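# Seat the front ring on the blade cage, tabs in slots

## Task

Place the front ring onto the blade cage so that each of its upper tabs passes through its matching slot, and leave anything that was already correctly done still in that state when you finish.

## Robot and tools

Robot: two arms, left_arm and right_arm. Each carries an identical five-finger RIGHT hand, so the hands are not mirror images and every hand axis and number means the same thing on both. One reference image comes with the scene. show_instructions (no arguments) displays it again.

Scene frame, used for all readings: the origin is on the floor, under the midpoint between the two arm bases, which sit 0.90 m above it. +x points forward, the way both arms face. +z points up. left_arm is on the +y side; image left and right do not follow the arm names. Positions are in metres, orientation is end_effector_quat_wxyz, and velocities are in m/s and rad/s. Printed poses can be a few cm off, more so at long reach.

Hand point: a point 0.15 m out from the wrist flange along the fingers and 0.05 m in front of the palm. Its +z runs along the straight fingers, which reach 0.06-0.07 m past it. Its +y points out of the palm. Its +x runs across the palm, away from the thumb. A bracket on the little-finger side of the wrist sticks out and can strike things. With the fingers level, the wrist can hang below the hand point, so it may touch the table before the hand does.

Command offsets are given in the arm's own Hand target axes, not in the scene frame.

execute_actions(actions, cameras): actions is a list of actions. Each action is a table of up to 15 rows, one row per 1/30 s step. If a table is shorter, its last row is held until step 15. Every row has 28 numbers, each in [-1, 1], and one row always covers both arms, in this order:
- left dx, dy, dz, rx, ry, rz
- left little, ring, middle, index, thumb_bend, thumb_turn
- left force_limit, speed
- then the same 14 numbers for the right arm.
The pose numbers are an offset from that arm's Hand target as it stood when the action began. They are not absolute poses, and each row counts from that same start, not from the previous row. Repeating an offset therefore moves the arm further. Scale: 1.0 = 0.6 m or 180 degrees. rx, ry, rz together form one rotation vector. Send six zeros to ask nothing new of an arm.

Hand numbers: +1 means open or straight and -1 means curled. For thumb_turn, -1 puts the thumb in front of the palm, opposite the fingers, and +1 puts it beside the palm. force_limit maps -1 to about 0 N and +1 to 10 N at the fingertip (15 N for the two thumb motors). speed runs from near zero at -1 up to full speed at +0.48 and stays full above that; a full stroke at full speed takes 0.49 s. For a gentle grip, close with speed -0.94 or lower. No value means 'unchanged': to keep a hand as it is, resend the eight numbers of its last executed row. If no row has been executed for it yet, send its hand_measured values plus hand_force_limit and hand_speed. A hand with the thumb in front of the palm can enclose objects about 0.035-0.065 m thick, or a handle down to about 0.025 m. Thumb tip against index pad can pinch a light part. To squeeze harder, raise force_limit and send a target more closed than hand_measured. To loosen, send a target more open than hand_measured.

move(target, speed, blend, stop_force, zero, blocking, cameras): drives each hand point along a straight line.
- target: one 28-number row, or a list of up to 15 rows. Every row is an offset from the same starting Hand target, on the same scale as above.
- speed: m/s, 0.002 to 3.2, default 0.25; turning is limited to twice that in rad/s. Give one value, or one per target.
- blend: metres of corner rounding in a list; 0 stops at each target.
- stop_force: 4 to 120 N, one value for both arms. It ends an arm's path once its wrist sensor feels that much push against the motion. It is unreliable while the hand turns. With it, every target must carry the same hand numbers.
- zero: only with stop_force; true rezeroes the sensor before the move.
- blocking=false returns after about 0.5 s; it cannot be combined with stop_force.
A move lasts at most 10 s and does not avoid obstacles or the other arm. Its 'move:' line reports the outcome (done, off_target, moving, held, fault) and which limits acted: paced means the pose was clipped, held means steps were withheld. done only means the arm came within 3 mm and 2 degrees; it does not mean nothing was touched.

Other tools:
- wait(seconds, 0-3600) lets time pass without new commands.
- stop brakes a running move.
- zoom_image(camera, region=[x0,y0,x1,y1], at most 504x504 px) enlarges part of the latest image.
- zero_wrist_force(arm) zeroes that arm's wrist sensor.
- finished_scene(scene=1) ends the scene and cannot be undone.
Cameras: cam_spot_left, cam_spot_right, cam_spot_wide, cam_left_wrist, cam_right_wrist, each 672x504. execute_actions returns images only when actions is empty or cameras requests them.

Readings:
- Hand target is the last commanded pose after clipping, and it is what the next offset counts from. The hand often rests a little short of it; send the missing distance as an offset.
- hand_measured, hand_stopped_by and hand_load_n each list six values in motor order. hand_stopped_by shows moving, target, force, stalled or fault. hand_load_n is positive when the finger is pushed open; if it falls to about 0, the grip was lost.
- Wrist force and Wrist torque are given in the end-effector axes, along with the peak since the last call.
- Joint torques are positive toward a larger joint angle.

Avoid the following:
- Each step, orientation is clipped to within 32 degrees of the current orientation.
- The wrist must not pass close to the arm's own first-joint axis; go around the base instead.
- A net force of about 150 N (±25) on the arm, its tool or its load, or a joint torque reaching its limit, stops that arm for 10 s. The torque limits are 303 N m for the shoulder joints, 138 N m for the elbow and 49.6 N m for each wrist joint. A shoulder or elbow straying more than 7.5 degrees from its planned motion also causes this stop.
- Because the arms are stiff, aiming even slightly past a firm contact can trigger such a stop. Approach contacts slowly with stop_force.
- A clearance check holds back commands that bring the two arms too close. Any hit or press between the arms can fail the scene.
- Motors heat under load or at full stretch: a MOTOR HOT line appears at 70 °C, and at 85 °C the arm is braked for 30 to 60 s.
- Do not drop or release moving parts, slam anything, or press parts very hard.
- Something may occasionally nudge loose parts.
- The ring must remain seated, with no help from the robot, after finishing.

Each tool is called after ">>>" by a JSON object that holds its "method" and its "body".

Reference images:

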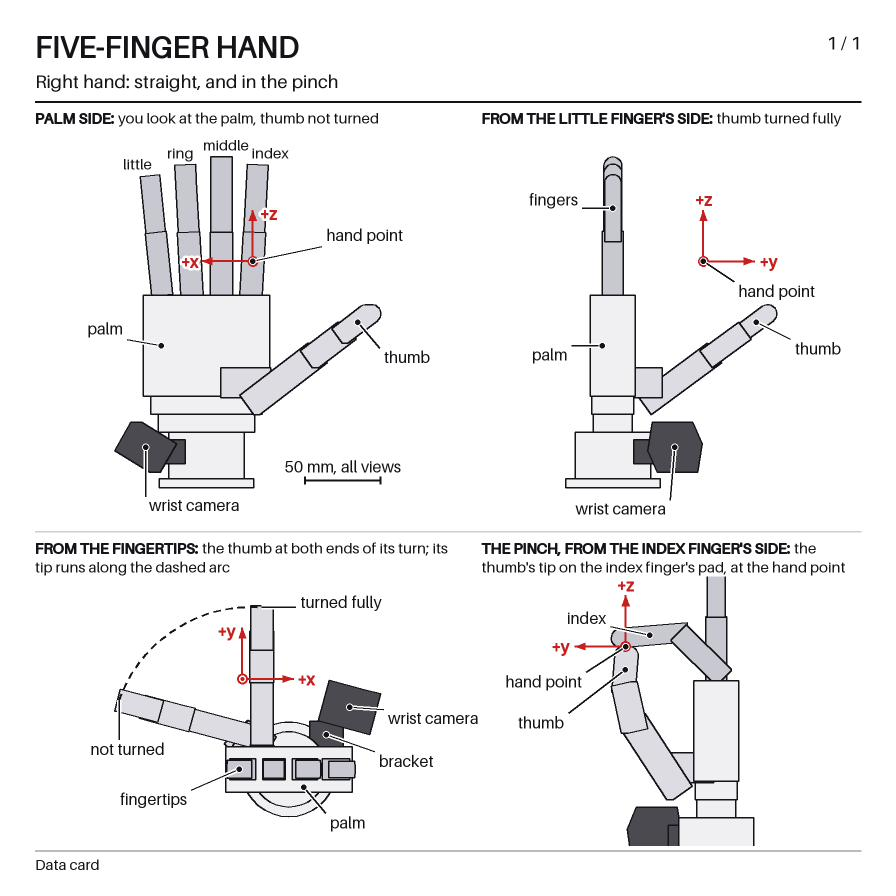

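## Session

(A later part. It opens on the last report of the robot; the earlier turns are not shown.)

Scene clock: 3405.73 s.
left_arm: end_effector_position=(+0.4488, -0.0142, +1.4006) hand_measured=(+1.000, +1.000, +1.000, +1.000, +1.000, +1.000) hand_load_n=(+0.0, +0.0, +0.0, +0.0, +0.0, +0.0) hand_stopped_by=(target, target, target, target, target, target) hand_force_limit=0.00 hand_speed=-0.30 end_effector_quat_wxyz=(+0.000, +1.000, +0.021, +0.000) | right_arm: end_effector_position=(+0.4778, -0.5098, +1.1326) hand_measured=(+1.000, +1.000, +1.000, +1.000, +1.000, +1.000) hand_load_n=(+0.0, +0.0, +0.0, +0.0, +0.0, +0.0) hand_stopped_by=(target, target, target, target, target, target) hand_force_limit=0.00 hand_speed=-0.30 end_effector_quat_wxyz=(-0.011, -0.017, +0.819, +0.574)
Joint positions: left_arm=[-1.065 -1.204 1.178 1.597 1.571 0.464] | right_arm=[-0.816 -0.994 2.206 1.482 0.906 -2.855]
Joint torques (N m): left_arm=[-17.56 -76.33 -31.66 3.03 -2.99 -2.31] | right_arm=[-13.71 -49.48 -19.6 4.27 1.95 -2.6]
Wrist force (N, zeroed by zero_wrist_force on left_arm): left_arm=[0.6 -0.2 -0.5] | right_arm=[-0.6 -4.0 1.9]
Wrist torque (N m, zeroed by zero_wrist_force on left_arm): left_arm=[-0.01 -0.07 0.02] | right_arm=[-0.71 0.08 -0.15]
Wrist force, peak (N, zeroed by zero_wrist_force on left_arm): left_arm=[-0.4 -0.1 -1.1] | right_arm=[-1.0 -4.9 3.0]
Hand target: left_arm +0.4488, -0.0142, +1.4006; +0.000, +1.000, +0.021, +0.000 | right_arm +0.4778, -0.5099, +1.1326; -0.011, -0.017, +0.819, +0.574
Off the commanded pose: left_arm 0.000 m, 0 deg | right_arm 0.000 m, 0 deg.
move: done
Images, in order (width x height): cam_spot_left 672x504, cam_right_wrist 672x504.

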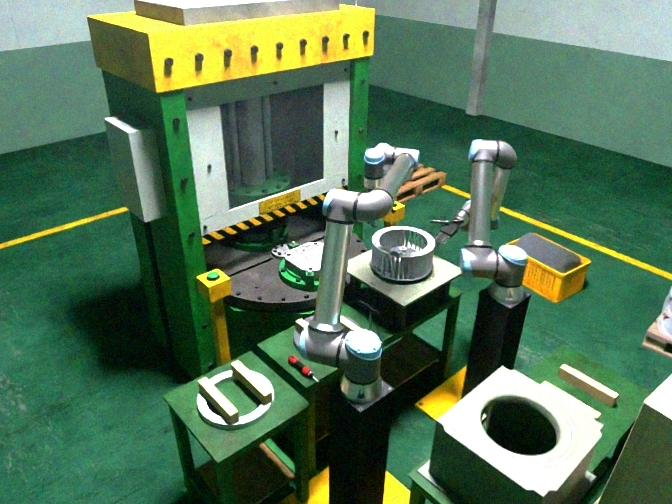

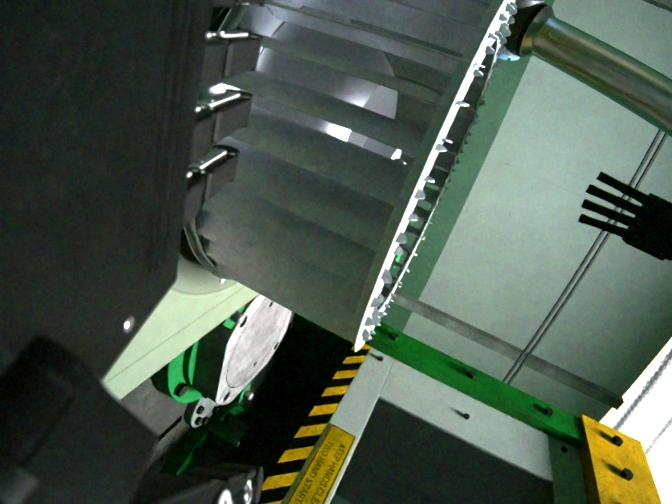

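>>> {"method": "move", "body": {"target": [0,0,0,0,0,0,1,1,1,1,1,1,0,-0.3,0,-0.036,0.0131,0,0,0,1,1,1,1,1,1,0,-0.3], "speed": 0.03, "stop_force": 5, "cameras": ["cam_right_wrist"]}}

>>> {"method": "zoom_image", "body": {"camera": "cam_right_wrist", "region": [400, 80, 500, 200]}}

>>> {"method": "zoom_image", "body": {"camera": "cam_right_wrist", "region": [360, 190, 460, 350]}}

>>> {"method": "zoom_image", "body": {"camera": "cam_right_wrist", "region": [440, 0, 540, 100]}}

Scene clock: 3441.70 s.
left_arm: end_effector_position=(+0.4488, -0.0142, +1.4006) hand_measured=(+1.000, +1.000, +1.000, +1.000, +1.000, +1.000) hand_load_n=(+0.0, +0.0, +0.0, +0.0, +0.0, +0.0) hand_stopped_by=(target, target, target, target, target, target) hand_force_limit=0.00 hand_speed=-0.30 end_effector_quat_wxyz=(+0.000, +1.000, +0.021, +0.000) | right_arm: end_effector_position=(+0.4779, -0.5099, +1.1096) hand_measured=(+1.000, +1.000, +1.000, +1.000, +1.000, +1.000) hand_load_n=(+0.0, +0.0, +0.0, +0.0, +0.0, +0.0) hand_stopped_by=(target, target, target, target, target, target) hand_force_limit=0.00 hand_speed=-0.30 end_effector_quat_wxyz=(-0.011, -0.017, +0.819, +0.574)
Joint positions: left_arm=[-1.065 -1.204 1.178 1.597 1.571 0.464] | right_arm=[-0.816 -0.95 2.203 1.44 0.907 -2.855]
Joint torques (N m): left_arm=[-16.63 -76.14 -31.42 3.14 -2.92 -2.44] | right_arm=[5.32 -70.96 -7.41 6.32 -2.2 2.58]
Wrist force (N, zeroed by zero_wrist_force on left_arm): left_arm=[0.3 -0.3 -0.7] | right_arm=[-0.6 -3.8 2.1]
Wrist torque (N m, zeroed by zero_wrist_force on left_arm): left_arm=[-0.02 -0.01 0.00] | right_arm=[-0.71 0.07 -0.15]
Wrist force, peak (N, zeroed by zero_wrist_force on left_arm): left_arm=[0.1 -0.2 -1.4] | right_arm=[-0.6 -4.4 2.6]
Hand target: left_arm +0.4488, -0.0142, +1.4006; +0.000, +1.000, +0.021, +0.000 | right_arm +0.4779, -0.5099, +1.1096; -0.011, -0.017, +0.819, +0.574
Off the commanded pose: left_arm 0.000 m, 0 deg | right_arm 0.000 m, 0 deg.
move: done

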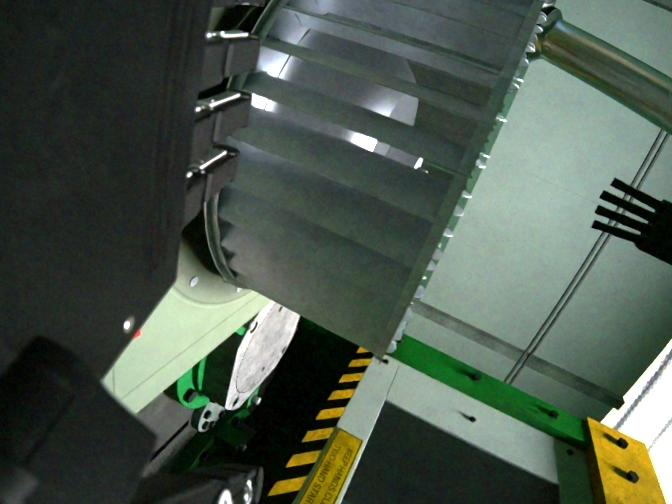

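Scaled by 4.200 from the camera's image (finer frame: 960x720).

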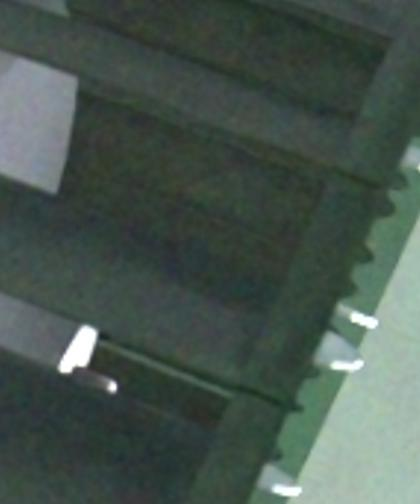

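Scaled by 3.150 from the camera's image (finer frame: 960x720).

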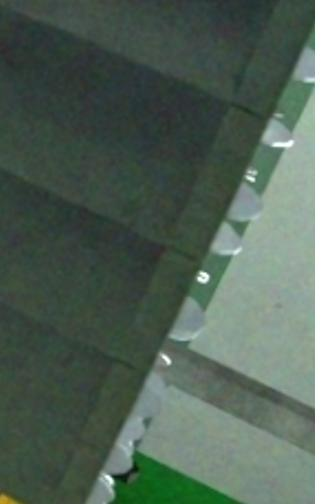

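Scaled by 5.040 from the camera's image (finer frame: 960x720).

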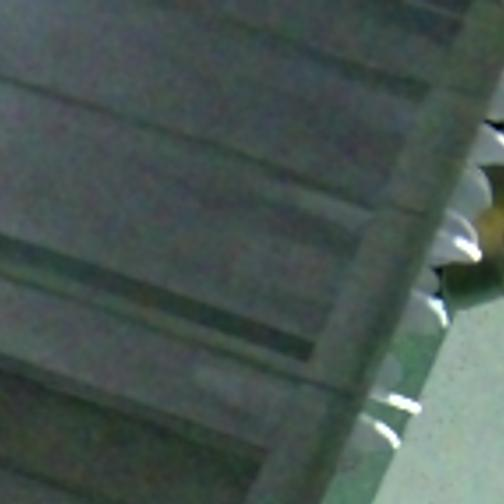

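>>> {"method": "move", "body": {"target": [[-0.1,-0.4,-0.05,0,0,0,1,1,1,1,1,1,0,-0.3,0.05,0.1,-0.22,0,0,0,1,1,1,1,1,1,0,-0.3]], "speed": 0.15, "cameras": ["all"]}}

>>> {"method": "zoom_image", "body": {"camera": "cam_spot_left", "region": [350, 210, 450, 285]}}

>>> {"method": "zoom_image", "body": {"camera": "cam_spot_wide", "region": [320, 200, 420, 275]}}

Scene clock: 3455.90 s.
left_arm: end_effector_position=(+0.3790, +0.2232, +1.4306) hand_measured=(+1.000, +1.000, +1.000, +1.000, +1.000, +1.000) hand_load_n=(+0.0, +0.0, +0.0, +0.0, -0.5, +0.0) hand_stopped_by=(target, target, target, target, target, target) hand_force_limit=0.00 hand_speed=-0.30 end_effector_quat_wxyz=(+0.000, +1.000, +0.021, +0.000) | right_arm: end_effector_position=(+0.4519, -0.6147, +1.2110) hand_measured=(+1.000, +1.000, +1.000, +1.000, +1.000, +1.000) hand_load_n=(+0.0, +0.0, +0.0, +0.0, +0.0, +0.0) hand_stopped_by=(target, target, target, target, target, target) hand_force_limit=0.00 hand_speed=-0.30 end_effector_quat_wxyz=(-0.011, -0.017, +0.819, +0.574)
Joint positions: left_arm=[-0.943 -1.567 1.559 1.579 1.571 0.586] | right_arm=[-0.987 -1.103 2.141 1.702 1.062 -2.939]
Joint torques (N m): left_arm=[-16.46 -43.9 -40.21 2.04 -1.94 -2.04] | right_arm=[14.64 -43.11 -8.86 0.92 -3.5 3.63]
Wrist force (N, zeroed by zero_wrist_force on left_arm): left_arm=[0.4 0.3 -0.6] | right_arm=[-0.7 -4.1 1.9]
Wrist torque (N m, zeroed by zero_wrist_force on left_arm): left_arm=[0.06 -0.04 0.28] | right_arm=[-0.71 0.14 -0.03]
Wrist force, peak (N, zeroed by zero_wrist_force on left_arm): left_arm=[-0.5 -1.7 -1.0] | right_arm=[-0.7 -4.2 3.0]
Hand target: left_arm +0.3790, +0.2231, +1.4306; +0.000, +1.000, +0.021, +0.000 | right_arm +0.4519, -0.6146, +1.2110; -0.011, -0.017, +0.819, +0.574
Off the commanded pose: left_arm 0.000 m, 0 deg | right_arm 0.000 m, 0 deg.
move: done

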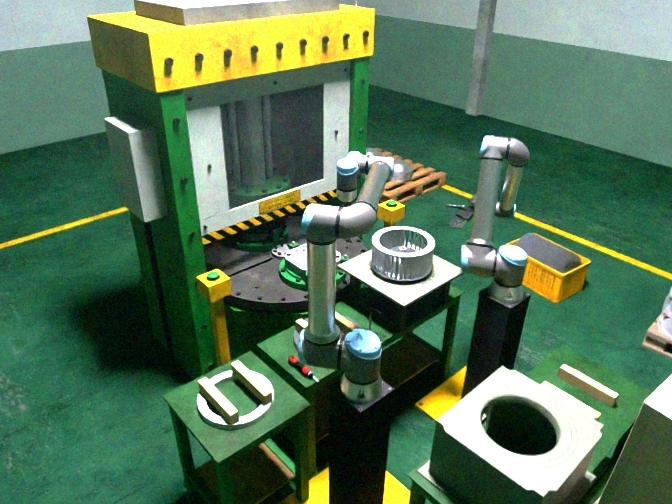

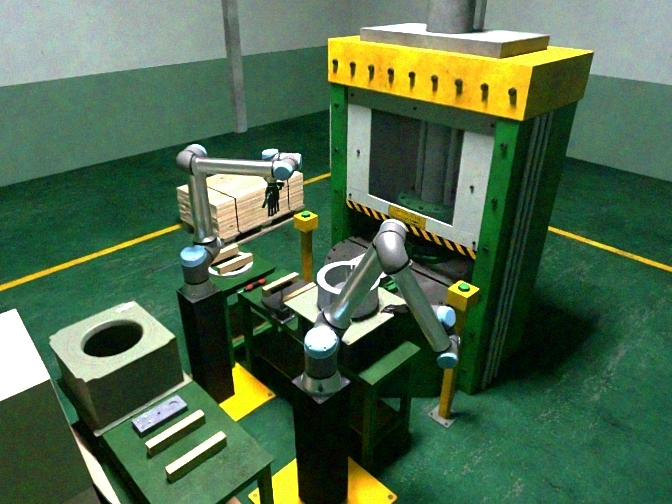

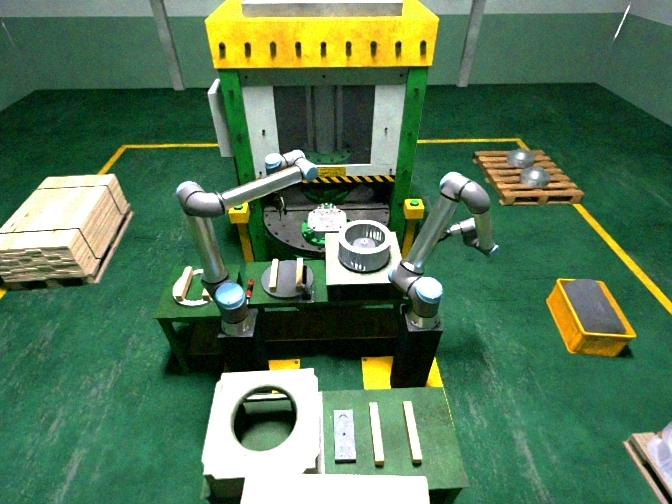

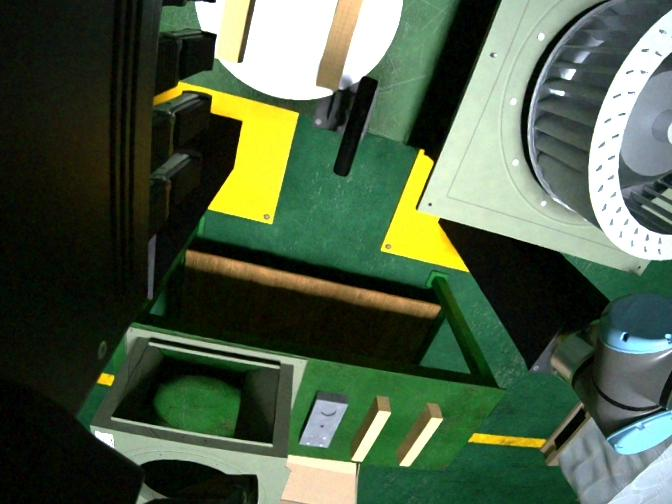

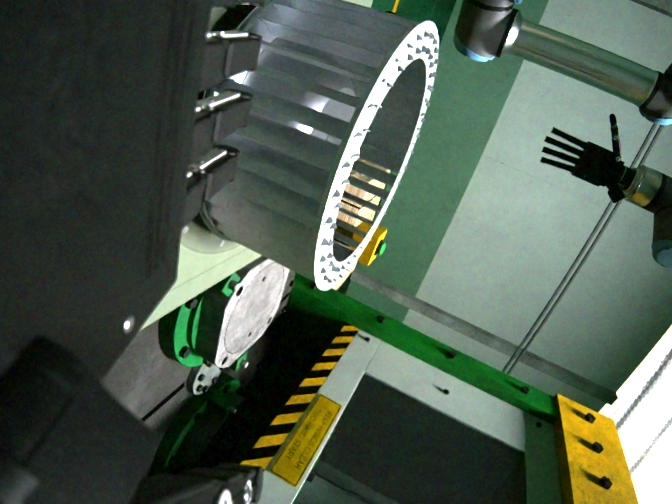

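Scaled by 5.040.

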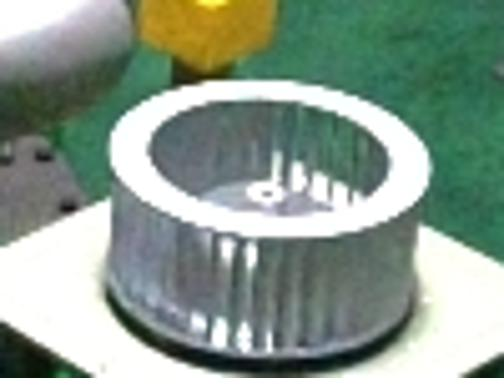

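Scaled by 5.040.

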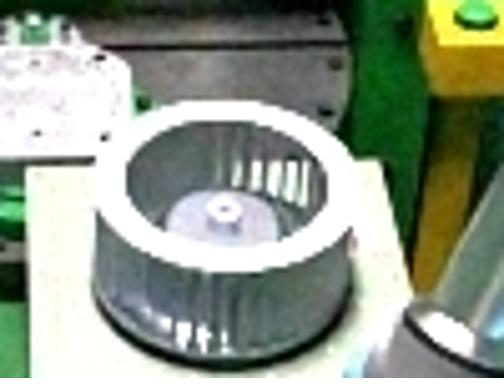

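>>> {"method": "zoom_image", "body": {"camera": "cam_right_wrist", "region": [300, 10, 450, 160]}}

>>> {"method": "zoom_image", "body": {"camera": "cam_right_wrist", "region": [300, 150, 450, 300]}}

Scaled by 3.360 from the camera's image (finer frame: 960x720).

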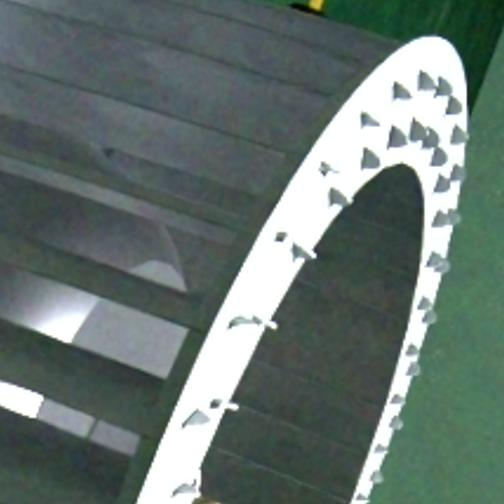

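Scaled by 3.360 from the camera's image (finer frame: 960x720).

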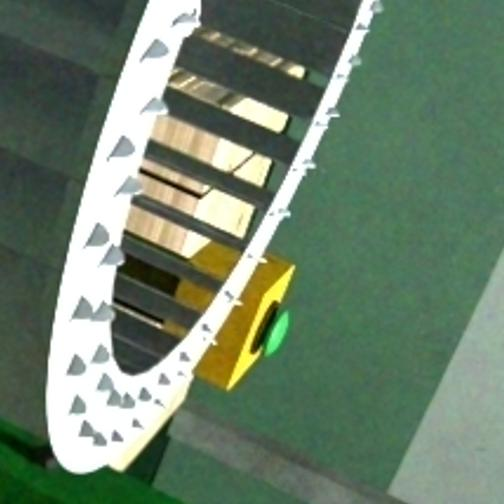

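>>> {"method": "finished_scene", "body": {"scene": 1}}

The scene is finished: the task was done.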